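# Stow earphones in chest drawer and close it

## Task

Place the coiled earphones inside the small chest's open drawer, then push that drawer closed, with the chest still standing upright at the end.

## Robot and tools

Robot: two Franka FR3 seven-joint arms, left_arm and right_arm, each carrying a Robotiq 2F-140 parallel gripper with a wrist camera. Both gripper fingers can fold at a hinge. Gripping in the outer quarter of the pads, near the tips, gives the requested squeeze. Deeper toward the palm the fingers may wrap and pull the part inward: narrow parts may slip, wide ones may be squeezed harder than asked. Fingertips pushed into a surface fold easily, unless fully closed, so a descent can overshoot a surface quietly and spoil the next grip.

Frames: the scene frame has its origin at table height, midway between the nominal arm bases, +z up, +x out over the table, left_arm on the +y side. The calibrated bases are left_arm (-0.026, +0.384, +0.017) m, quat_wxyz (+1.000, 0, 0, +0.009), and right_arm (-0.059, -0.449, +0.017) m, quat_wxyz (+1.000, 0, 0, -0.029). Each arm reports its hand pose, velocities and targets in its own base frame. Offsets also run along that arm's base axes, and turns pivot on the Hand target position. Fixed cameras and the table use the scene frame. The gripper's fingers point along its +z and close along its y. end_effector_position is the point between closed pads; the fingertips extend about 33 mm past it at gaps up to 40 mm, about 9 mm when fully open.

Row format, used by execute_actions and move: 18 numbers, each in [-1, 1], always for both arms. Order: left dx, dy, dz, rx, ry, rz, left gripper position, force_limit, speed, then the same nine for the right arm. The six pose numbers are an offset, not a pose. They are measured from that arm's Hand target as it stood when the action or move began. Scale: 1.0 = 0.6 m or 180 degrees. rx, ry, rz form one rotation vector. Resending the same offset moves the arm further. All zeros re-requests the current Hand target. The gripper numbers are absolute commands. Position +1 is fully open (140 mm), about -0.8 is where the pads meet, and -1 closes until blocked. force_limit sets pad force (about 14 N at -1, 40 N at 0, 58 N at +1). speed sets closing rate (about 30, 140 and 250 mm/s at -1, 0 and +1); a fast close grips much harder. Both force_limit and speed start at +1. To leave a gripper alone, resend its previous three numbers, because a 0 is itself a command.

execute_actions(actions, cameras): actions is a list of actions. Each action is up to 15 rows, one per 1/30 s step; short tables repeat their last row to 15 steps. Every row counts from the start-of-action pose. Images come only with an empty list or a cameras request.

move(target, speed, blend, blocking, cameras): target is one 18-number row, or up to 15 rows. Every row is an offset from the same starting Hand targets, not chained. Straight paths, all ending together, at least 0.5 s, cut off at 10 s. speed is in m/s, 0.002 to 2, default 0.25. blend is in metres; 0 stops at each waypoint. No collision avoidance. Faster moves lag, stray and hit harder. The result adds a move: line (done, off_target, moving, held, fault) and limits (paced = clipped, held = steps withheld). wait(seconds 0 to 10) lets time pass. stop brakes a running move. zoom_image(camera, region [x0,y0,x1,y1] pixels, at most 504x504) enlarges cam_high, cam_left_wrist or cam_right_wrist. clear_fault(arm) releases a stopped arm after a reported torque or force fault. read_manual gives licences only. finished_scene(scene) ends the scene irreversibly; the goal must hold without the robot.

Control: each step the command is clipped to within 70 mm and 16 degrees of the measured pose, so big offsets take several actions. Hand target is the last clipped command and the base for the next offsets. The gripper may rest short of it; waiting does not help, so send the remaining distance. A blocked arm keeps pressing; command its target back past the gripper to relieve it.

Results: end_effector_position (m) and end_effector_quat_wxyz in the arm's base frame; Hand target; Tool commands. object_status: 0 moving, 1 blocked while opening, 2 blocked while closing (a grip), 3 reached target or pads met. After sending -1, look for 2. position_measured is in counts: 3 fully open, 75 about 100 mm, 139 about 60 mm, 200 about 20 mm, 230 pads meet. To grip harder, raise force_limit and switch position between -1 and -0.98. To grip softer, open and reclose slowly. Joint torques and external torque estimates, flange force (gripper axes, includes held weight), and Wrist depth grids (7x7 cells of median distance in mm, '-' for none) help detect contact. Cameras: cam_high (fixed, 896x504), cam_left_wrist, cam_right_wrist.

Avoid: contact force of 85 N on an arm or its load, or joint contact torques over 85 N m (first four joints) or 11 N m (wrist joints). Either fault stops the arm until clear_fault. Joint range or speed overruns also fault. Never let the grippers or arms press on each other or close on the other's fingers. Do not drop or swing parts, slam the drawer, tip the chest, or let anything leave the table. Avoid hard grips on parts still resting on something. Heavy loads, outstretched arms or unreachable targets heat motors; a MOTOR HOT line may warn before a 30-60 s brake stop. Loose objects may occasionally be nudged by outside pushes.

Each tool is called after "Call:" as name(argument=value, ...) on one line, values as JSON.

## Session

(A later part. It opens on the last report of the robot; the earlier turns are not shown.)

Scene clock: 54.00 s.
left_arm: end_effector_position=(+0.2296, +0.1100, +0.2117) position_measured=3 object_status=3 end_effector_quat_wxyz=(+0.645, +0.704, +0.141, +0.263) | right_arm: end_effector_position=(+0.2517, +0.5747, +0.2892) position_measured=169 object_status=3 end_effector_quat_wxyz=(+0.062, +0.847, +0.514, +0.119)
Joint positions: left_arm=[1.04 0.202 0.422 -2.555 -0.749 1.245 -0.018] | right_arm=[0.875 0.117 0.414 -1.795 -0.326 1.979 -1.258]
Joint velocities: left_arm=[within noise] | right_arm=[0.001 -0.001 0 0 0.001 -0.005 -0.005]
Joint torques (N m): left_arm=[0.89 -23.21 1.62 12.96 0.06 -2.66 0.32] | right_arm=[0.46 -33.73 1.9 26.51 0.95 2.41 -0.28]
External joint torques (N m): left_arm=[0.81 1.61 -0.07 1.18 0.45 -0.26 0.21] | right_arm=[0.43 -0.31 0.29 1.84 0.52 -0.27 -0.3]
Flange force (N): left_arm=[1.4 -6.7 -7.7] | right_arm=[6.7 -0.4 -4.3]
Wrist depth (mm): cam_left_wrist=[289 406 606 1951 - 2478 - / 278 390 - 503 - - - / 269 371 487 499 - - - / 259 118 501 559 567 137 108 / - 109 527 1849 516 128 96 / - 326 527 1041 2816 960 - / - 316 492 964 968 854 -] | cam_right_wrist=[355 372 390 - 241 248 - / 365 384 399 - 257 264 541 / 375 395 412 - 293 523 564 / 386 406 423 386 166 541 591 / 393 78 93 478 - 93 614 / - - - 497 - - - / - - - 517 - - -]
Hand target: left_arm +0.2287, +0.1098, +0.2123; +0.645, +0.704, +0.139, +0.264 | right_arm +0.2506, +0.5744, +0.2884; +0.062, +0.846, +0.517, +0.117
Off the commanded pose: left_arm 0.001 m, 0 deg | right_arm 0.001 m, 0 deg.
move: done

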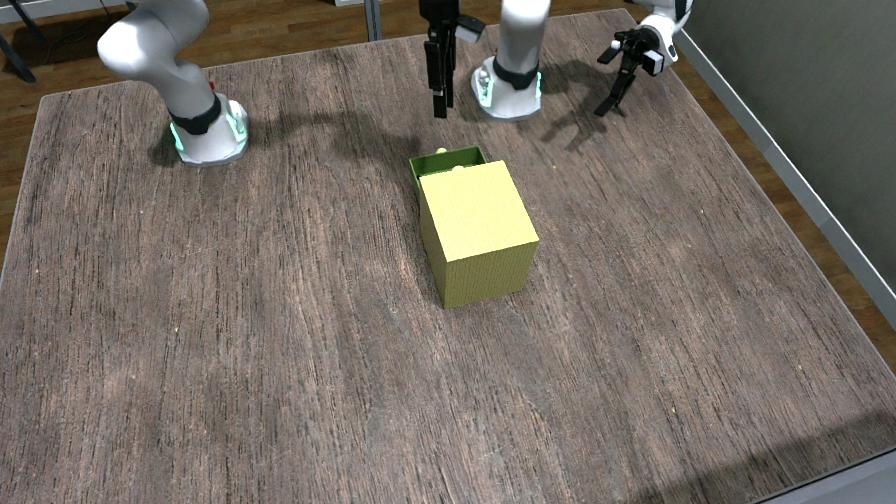

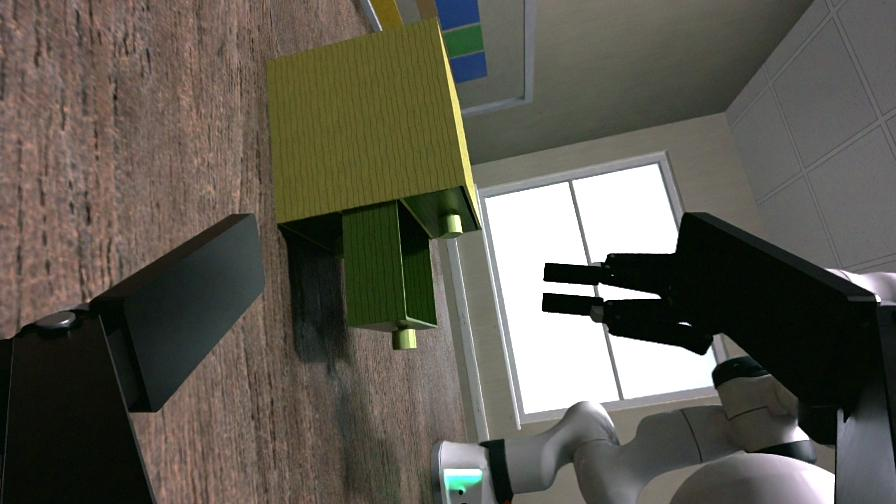

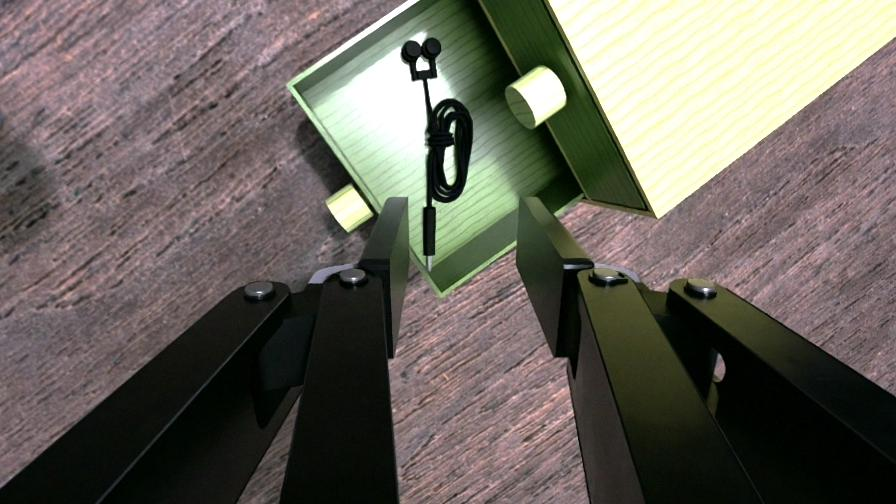

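Call:
move(target=[[0,0,0,0,0,0,1,1,1,-0.1667,0.0088,-0.0473,0.1075,-0.026,-0.3042,-1,-1,0],[0,0,0,0,0,0,1,1,1,-0.1667,0.0088,-0.3032,0.1075,-0.026,-0.3042,-1,-1,0]], speed=[0.2,0.2], blend=[0.03,0], cameras=["all"])

Scene clock: 60.07 s.
left_arm: end_effector_position=(+0.2296, +0.1100, +0.2117) position_measured=3 object_status=3 end_effector_quat_wxyz=(+0.645, +0.704, +0.141, +0.263) | right_arm: end_effector_position=(+0.1502, +0.5783, +0.1053) position_measured=233 object_status=3 end_effector_quat_wxyz=(-0.006, +0.981, +0.046, +0.189)
Joint positions: left_arm=[1.04 0.202 0.422 -2.555 -0.749 1.245 -0.018] | right_arm=[1.11 0.264 0.363 -2.098 -0.653 2.308 0.25]
Joint velocities: left_arm=[within noise] | right_arm=[0.001 -0.001 0 0.001 0 0.001 0.006]
Joint torques (N m): left_arm=[0.9 -23.18 1.59 12.96 0.06 -2.67 0.32] | right_arm=[1.07 -36.41 2.88 22.62 0.27 2.42 0.22]
External joint torques (N m): left_arm=[0.85 1.55 -0.06 1.24 0.45 -0.26 0.21] | right_arm=[1.06 -0.72 -0.24 1.16 -0.13 0.32 0.21]
Flange force (N): left_arm=[1.4 -6.5 -7.8] | right_arm=[-0.6 -2.9 -0.4]
Wrist depth (mm): cam_left_wrist=[288 408 692 2174 2406 2528 2636 / 278 390 519 507 - 2503 2082 / 270 371 501 483 - - - / 258 118 504 - - 137 107 / - 109 524 1578 - 120 96 / - 326 525 799 496 495 - / - 316 492 976 446 412 -] | cam_right_wrist=[263 264 264 154 272 272 273 / 261 263 265 266 268 271 272 / 260 262 263 265 267 270 271 / 259 260 263 123 266 268 270 / 258 259 - 88 88 268 268 / 257 - - - 70 - 267 / - - - - - - -]
Hand target: left_arm +0.2287, +0.1098, +0.2123; +0.645, +0.704, +0.139, +0.264 | right_arm +0.1505, +0.5797, +0.1065; -0.009, +0.981, +0.043, +0.190
Off the commanded pose: left_arm 0.001 m, 0 deg | right_arm 0.002 m, 0 deg.
move: done

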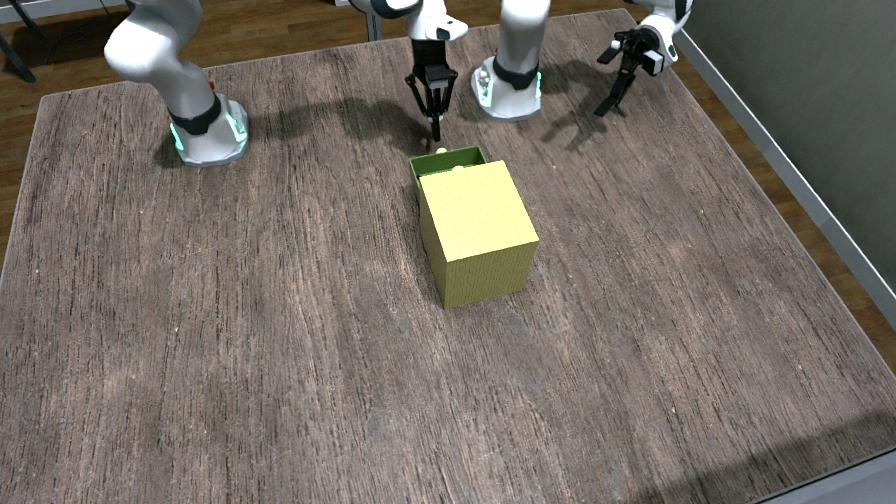

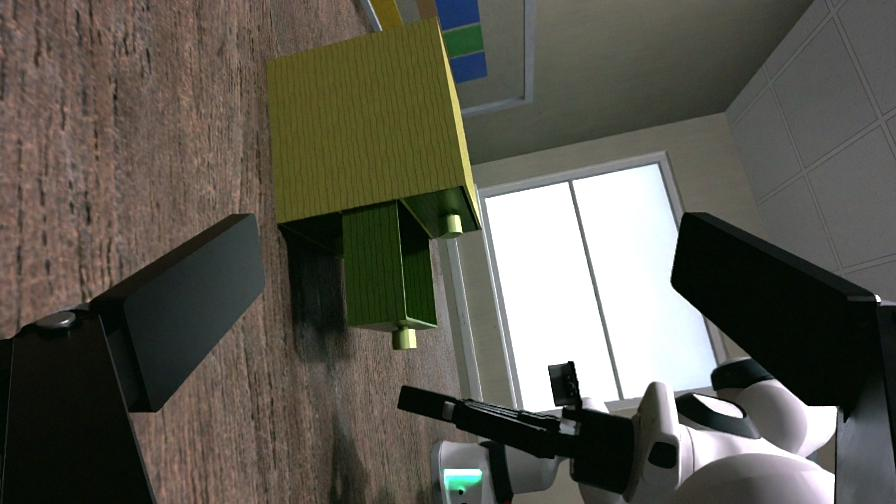

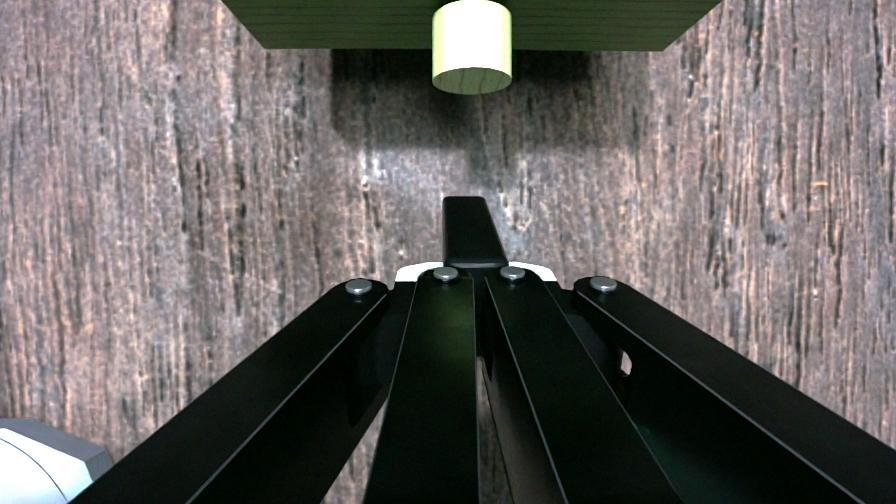

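Call:
move(target=[[0,0,0,0,0,0,1,1,1,0.0581,0.0070,0,0,0,0,-1,-1,0],[0,0,0,0,0,0,1,1,1,0.2241,0.0221,0,0,0,0,-1,-1,0]], speed=[0.06,0.06], blend=[0.01,0], cameras=["cam_left_wrist","cam_right_wrist"])

Scene clock: 63.63 s.
left_arm: end_effector_position=(+0.2296, +0.1100, +0.2117) position_measured=3 object_status=3 end_effector_quat_wxyz=(+0.645, +0.704, +0.141, +0.263) | right_arm: end_effector_position=(+0.2844, +0.5921, +0.1065) position_measured=233 object_status=3 end_effector_quat_wxyz=(-0.009, +0.981, +0.039, +0.190)
Joint positions: left_arm=[1.04 0.202 0.422 -2.555 -0.749 1.245 -0.018] | right_arm=[0.946 0.367 0.314 -1.958 -0.675 2.355 0.056]
Joint velocities: left_arm=[within noise] | right_arm=[0 0 0 -0.002 0.001 0.001 -0.006]
Joint torques (N m): left_arm=[0.91 -23.21 1.67 12.94 0.07 -2.68 0.32] | right_arm=[-0.34 -39.83 4.13 23.71 0.28 2.54 -0.26]
External joint torques (N m): left_arm=[0.86 1.63 0 1.11 0.47 -0.28 0.21] | right_arm=[-0.3 0.15 0.26 1.69 -0.2 0.21 -0.27]
Flange force (N): left_arm=[1.1 -6.6 -7.7] | right_arm=[3.0 -6.1 0.9]
Wrist depth (mm): cam_left_wrist=[287 408 623 1967 - 2503 1951 / 278 388 517 507 3097 - - / 270 371 499 475 3933 - - / 259 118 548 590 4200 137 2453 / - 110 558 1016 473 128 96 / - 325 524 1087 3591 510 - / - 317 492 932 968 259 -] | cam_right_wrist=[264 156 - 191 - 164 273 / 263 263 - - - 166 272 / 263 264 265 151 267 269 270 / 260 262 263 123 267 267 268 / 259 260 - 88 88 267 268 / 259 - - - 70 - 267 / - - - - - - -]
Hand target: left_arm +0.2287, +0.1098, +0.2123; +0.645, +0.704, +0.139, +0.264 | right_arm +0.2850, +0.5929, +0.1065; -0.009, +0.981, +0.043, +0.190
Off the commanded pose: left_arm 0.001 m, 0 deg | right_arm 0.001 m, 0 deg.
move: done
Images, in order (width x height): cam_left_wrist 896x504, cam_right_wrist 896x504.

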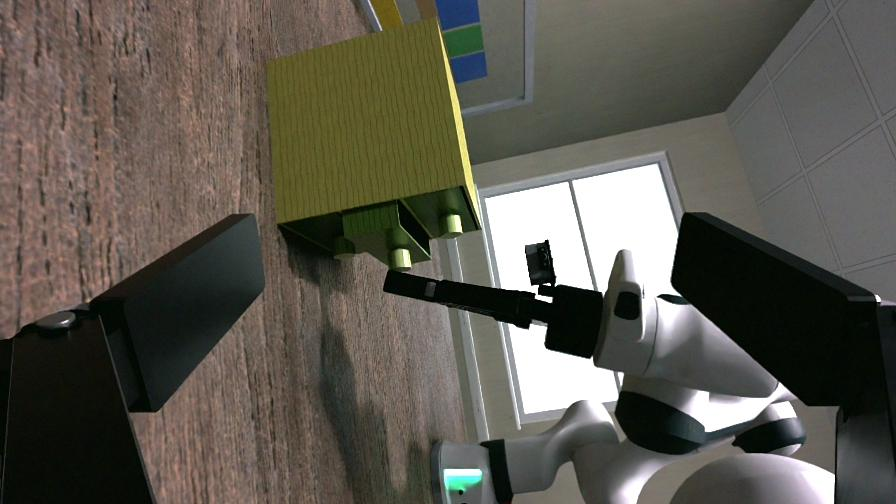

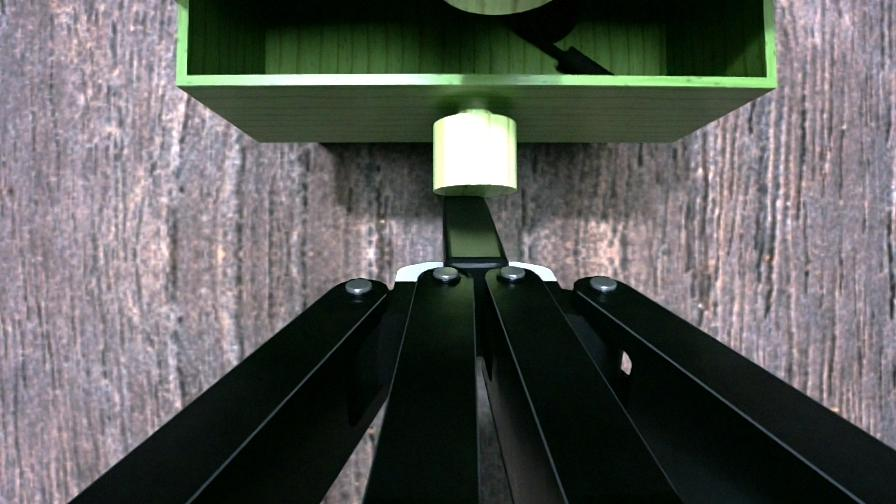

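Call:
move(target=[0,0,0,0,0,0,1,1,1,0.0415,0.0038,0,0,0,0,-1,-1,0], speed=0.05, cameras=["cam_left_wrist"])

Call:
zoom_image(camera="cam_left_wrist", region=[260, 150, 500, 370])

Scene clock: 65.10 s.
left_arm: end_effector_position=(+0.2296, +0.1100, +0.2117) position_measured=3 object_status=3 end_effector_quat_wxyz=(+0.645, +0.704, +0.141, +0.263) | right_arm: end_effector_position=(+0.3088, +0.5947, +0.1065) position_measured=233 object_status=3 end_effector_quat_wxyz=(-0.009, +0.981, +0.040, +0.190)
Joint positions: left_arm=[1.04 0.202 0.422 -2.555 -0.749 1.245 -0.018] | right_arm=[0.918 0.395 0.309 -1.92 -0.675 2.357 0.016]
Joint velocities: left_arm=[within noise] | right_arm=[0 0 0 0 0 -0.001 -0.006]
Joint torques (N m): left_arm=[0.93 -23.17 1.6 12.89 0.07 -2.66 0.35] | right_arm=[-0.45 -40.77 4.1 23.89 0.27 2.54 -0.13]
External joint torques (N m): left_arm=[0.93 1.6 -0.01 1.1 0.47 -0.25 0.25] | right_arm=[-0.36 0.12 0.06 1.79 -0.22 0.19 -0.14]
Flange force (N): left_arm=[1.0 -6.6 -7.7] | right_arm=[3.3 -6.4 1.2]
Wrist depth (mm): cam_left_wrist=[288 407 609 2048 2273 2429 - / 278 387 525 505 2429 5162 2100 / 270 368 501 489 - 3490 - / 259 118 552 558 462 137 2118 / - 109 559 1318 478 128 96 / - 325 521 1163 991 518 - / - 315 494 925 968 258 -] | cam_right_wrist=[263 111 113 76 115 115 123 / 263 263 - 90 151 274 271 / 262 263 264 146 267 268 271 / 260 262 264 123 266 268 269 / 260 261 - 88 88 266 268 / 258 - - - 70 - 266 / - - - - - - -]
Hand target: left_arm +0.2287, +0.1098, +0.2123; +0.645, +0.704, +0.139, +0.264 | right_arm +0.3099, +0.5952, +0.1065; -0.009, +0.981, +0.043, +0.190
Off the commanded pose: left_arm 0.001 m, 0 deg | right_arm 0.001 m, 0 deg.
move: done
Images, in order (width x height): cam_left_wrist 896x504.

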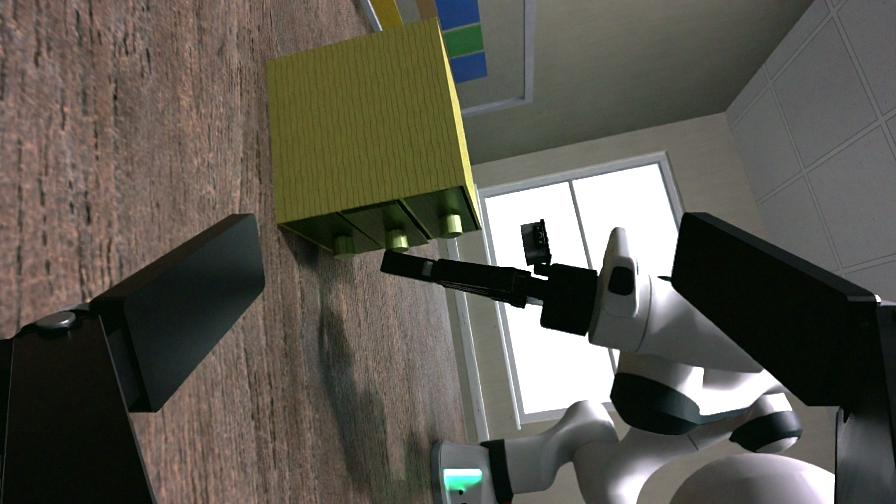

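Scaled by 2.100 from the camera's 896x504 image, which has a finer 1280x720 frame.

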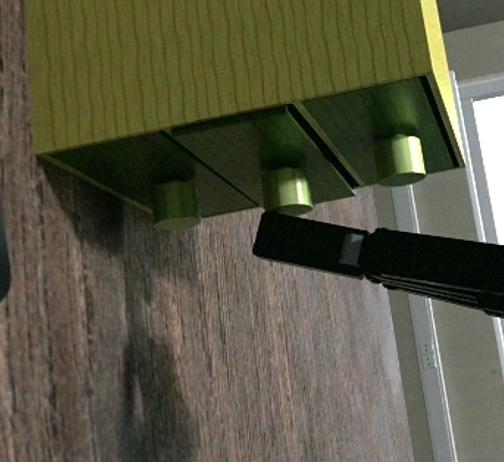

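Call:
move(target=[0,0,0,0,0,0,1,1,1,0.0100,0.0009,0,0,0,0,-1,-1,0], speed=0.03, cameras=["cam_left_wrist"])

Call:
zoom_image(camera="cam_left_wrist", region=[260, 150, 500, 370])

Scene clock: 66.17 s.
left_arm: end_effector_position=(+0.2296, +0.1100, +0.2117) position_measured=3 object_status=3 end_effector_quat_wxyz=(+0.645, +0.704, +0.141, +0.263) | right_arm: end_effector_position=(+0.3139, +0.5957, +0.1066) position_measured=233 object_status=3 end_effector_quat_wxyz=(-0.009, +0.981, +0.041, +0.189)
Joint positions: left_arm=[1.04 0.202 0.422 -2.555 -0.749 1.245 -0.018] | right_arm=[0.912 0.402 0.309 -1.91 -0.675 2.357 0.007]
Joint velocities: left_arm=[within noise] | right_arm=[0.001 -0.001 0.001 0 0 0.001 -0.006]
Joint torques (N m): left_arm=[0.9 -23.16 1.56 12.92 0.06 -2.65 0.36] | right_arm=[-0.39 -41.06 3.88 24 0.31 2.6 -0.22]
External joint torques (N m): left_arm=[0.87 1.69 -0.09 1.09 0.46 -0.25 0.26] | right_arm=[-0.39 0.15 -0.32 1.84 -0.18 0.22 -0.24]
Flange force (N): left_arm=[1.2 -7.0 -7.7] | right_arm=[3.7 -6.5 1.5]
Wrist depth (mm): cam_left_wrist=[288 409 632 1998 - - - / 279 385 554 501 3812 - - / 270 368 - 494 - 3490 - / 259 118 543 545 495 137 2664 / - 110 564 1284 479 127 96 / - 323 524 1054 1087 522 - / - 316 488 968 964 259 -] | cam_right_wrist=[- 102 110 80 105 112 112 / 263 265 - 80 - 268 271 / 262 264 264 260 267 268 270 / 261 262 264 123 266 267 269 / 259 260 - 88 88 266 268 / 258 - - - 70 - 266 / - - - - - - -]
Hand target: left_arm +0.2287, +0.1098, +0.2123; +0.645, +0.704, +0.139, +0.264 | right_arm +0.3159, +0.5957, +0.1065; -0.009, +0.981, +0.043, +0.190
Off the commanded pose: left_arm 0.001 m, 0 deg | right_arm 0.002 m, 0 deg.
move: done
Images, in order (width x height): cam_left_wrist 896x504.

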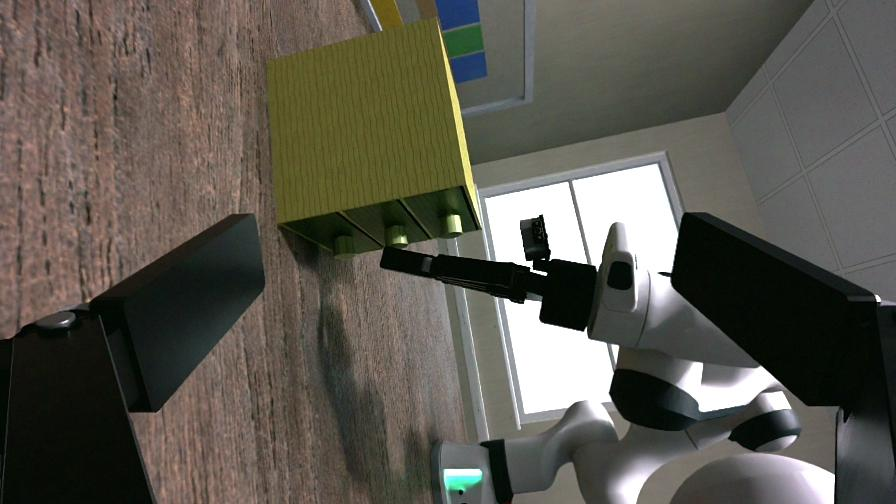

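Scaled by 2.100 from the camera's 896x504 image, which has a finer 1280x720 frame.

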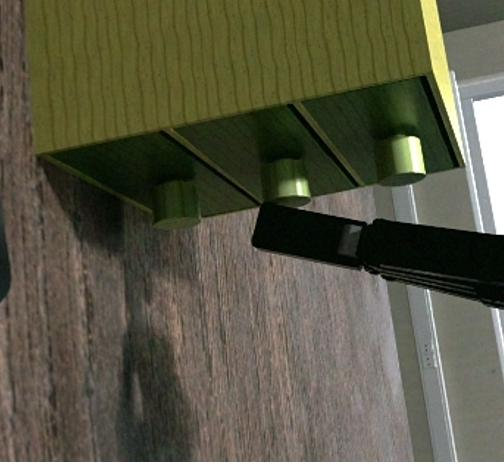

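Call:
move(target=[0,0,0,0,0,0,1,1,1,0.0066,0.0006,0,0,0,0,-1,-1,0], speed=0.02, cameras=["cam_left_wrist"])

Call:
zoom_image(camera="cam_left_wrist", region=[300, 180, 480, 300])

Scene clock: 67.13 s.
left_arm: end_effector_position=(+0.2296, +0.1100, +0.2117) position_measured=3 object_status=3 end_effector_quat_wxyz=(+0.645, +0.704, +0.141, +0.263) | right_arm: end_effector_position=(+0.3156, +0.5963, +0.1061) position_measured=233 object_status=3 end_effector_quat_wxyz=(-0.009, +0.981, +0.042, +0.189)
Joint positions: left_arm=[1.04 0.202 0.422 -2.555 -0.749 1.245 -0.018] | right_arm=[0.91 0.406 0.309 -1.905 -0.675 2.357 0]
Joint velocities: left_arm=[within noise] | right_arm=[-0.001 0.001 0.001 0.001 0 0 -0.004]
Joint torques (N m): left_arm=[0.89 -23.17 1.63 12.92 0.06 -2.67 0.33] | right_arm=[-1.65 -40.92 2.62 24.99 0.04 2.71 -0.2]
External joint torques (N m): left_arm=[0.96 1.6 0.08 1.17 0.46 -0.26 0.23] | right_arm=[-1.58 0.51 -1.57 2.76 -0.46 0.33 -0.21]
Flange force (N): left_arm=[1.1 -6.5 -7.9] | right_arm=[6.5 -9.2 4.0]
Wrist depth (mm): cam_left_wrist=[287 407 627 1892 2174 - - / 278 389 519 496 - - 2478 / 271 373 501 497 - - 2316 / 259 119 543 548 488 137 102 / - 109 561 1264 480 128 96 / - 325 522 1137 1092 524 - / - 318 490 964 968 260 -] | cam_right_wrist=[- 98 100 81 108 108 107 / 262 260 - - - 168 270 / 261 262 263 151 266 268 270 / 261 261 263 123 265 267 269 / 259 261 - 88 88 266 268 / 257 - - - 70 - 266 / - - - - - - -]
Hand target: left_arm +0.2287, +0.1098, +0.2123; +0.645, +0.704, +0.139, +0.264 | right_arm +0.3199, +0.5961, +0.1065; -0.009, +0.981, +0.043, +0.190
Off the commanded pose: left_arm 0.001 m, 0 deg | right_arm 0.004 m, 0 deg.
move: off_target (right_arm)
Images, in order (width x height): cam_left_wrist 896x504.

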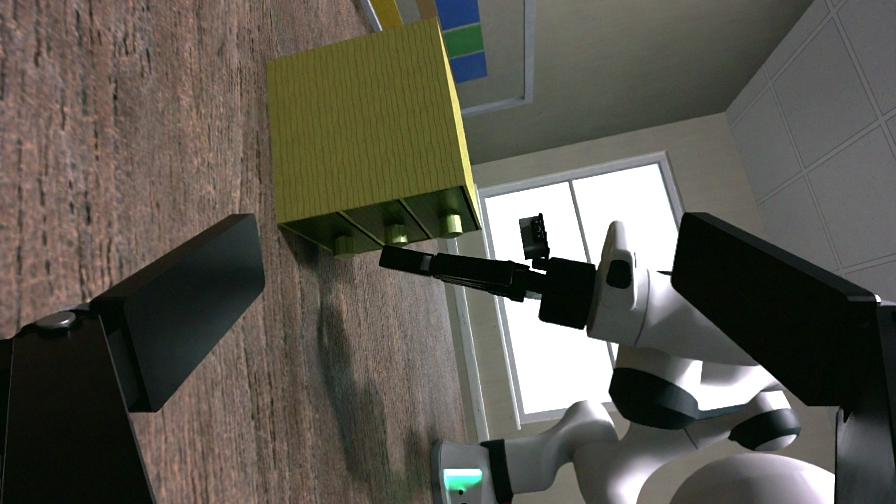

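Scaled by 2.800 from the camera's 896x504 image, which has a finer 1280x720 frame.

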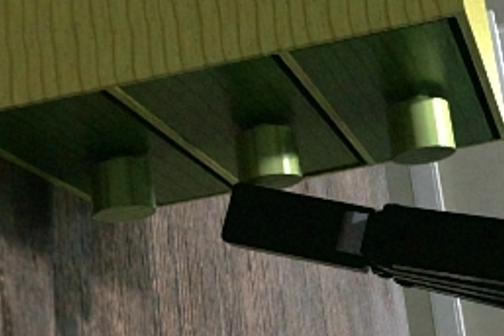

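Call:
move(target=[0,0,0,0,0,0,1,1,1,-0.20,-0.0182,0,0,0,0,-1,-1,0], speed=0.2, cameras=["all"])

Call:
zoom_image(camera="cam_left_wrist", region=[260, 150, 500, 370])

Scene clock: 69.27 s.
left_arm: end_effector_position=(+0.2296, +0.1100, +0.2117) position_measured=3 object_status=3 end_effector_quat_wxyz=(+0.645, +0.704, +0.141, +0.263) | right_arm: end_effector_position=(+0.1996, +0.5861, +0.1059) position_measured=233 object_status=3 end_effector_quat_wxyz=(-0.009, +0.981, +0.048, +0.190)
Joint positions: left_arm=[1.04 0.202 0.422 -2.555 -0.749 1.245 -0.018] | right_arm=[1.04 0.297 0.351 -2.056 -0.671 2.334 0.176]
Joint velocities: left_arm=[within noise] | right_arm=[-0.001 -0.001 -0.001 0.001 0.001 0 0.006]
Joint torques (N m): left_arm=[0.92 -23.18 1.62 12.95 0.07 -2.67 0.34] | right_arm=[1.03 -38.12 3.19 22.29 0.89 1.93 0.2]
External joint torques (N m): left_arm=[0.87 1.57 -0.05 1.19 0.45 -0.27 0.24] | right_arm=[1.01 -1.01 -0.25 0.58 0.45 -0.27 0.19]
Flange force (N): left_arm=[1.3 -6.6 -7.8] | right_arm=[-0.5 -0.8 -2.6]
Wrist depth (mm): cam_left_wrist=[288 409 629 2082 - - - / 278 387 521 499 - - - / 269 371 493 484 - 3591 - / 258 118 546 1163 - 137 - / - 109 561 1077 - 120 96 / - 324 522 840 458 435 - / - 316 490 960 976 421 -] | cam_right_wrist=[263 265 267 268 270 272 273 / 263 264 265 267 269 271 272 / 262 263 264 266 268 269 270 / 261 262 263 124 266 268 270 / 259 260 - 88 88 266 268 / 258 - - - 70 - 266 / - - - - - - -]
Hand target: left_arm +0.2287, +0.1098, +0.2123; +0.645, +0.704, +0.139, +0.264 | right_arm +0.1999, +0.5852, +0.1065; -0.009, +0.981, +0.043, +0.190
Off the commanded pose: left_arm 0.001 m, 0 deg | right_arm 0.001 m, 0 deg.
move: done

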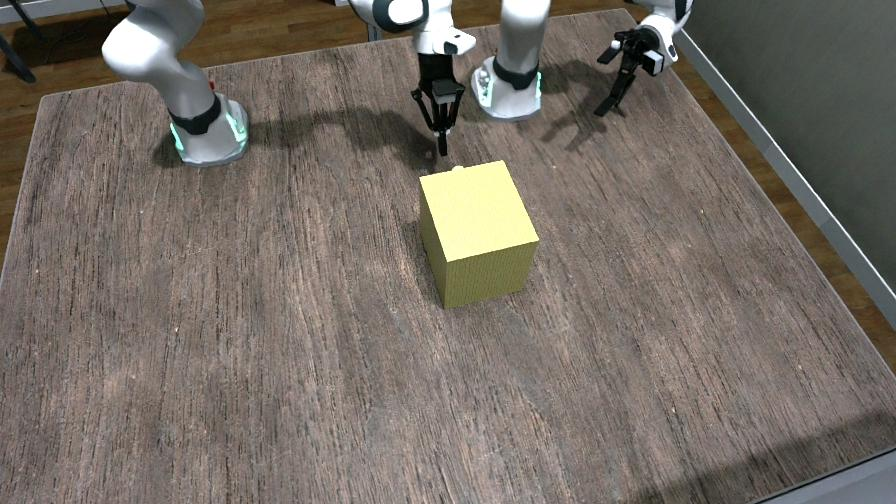

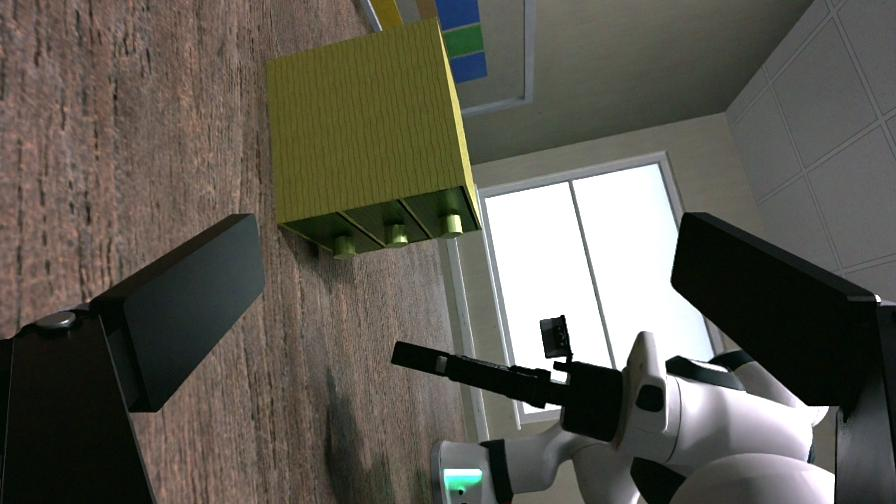

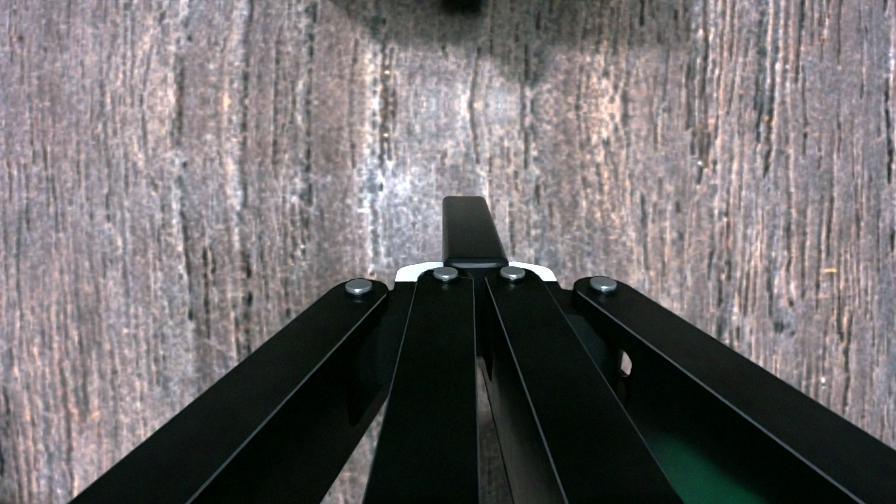

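Scaled by 2.100 from the camera's 896x504 image, which has a finer 1280x720 frame.

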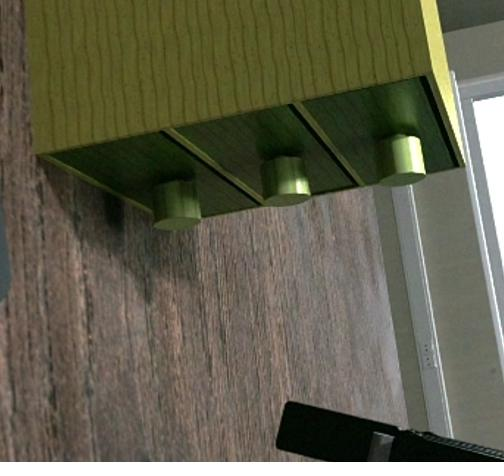

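Call:
finished_scene(scene=2)

The scene is finished: the task was done.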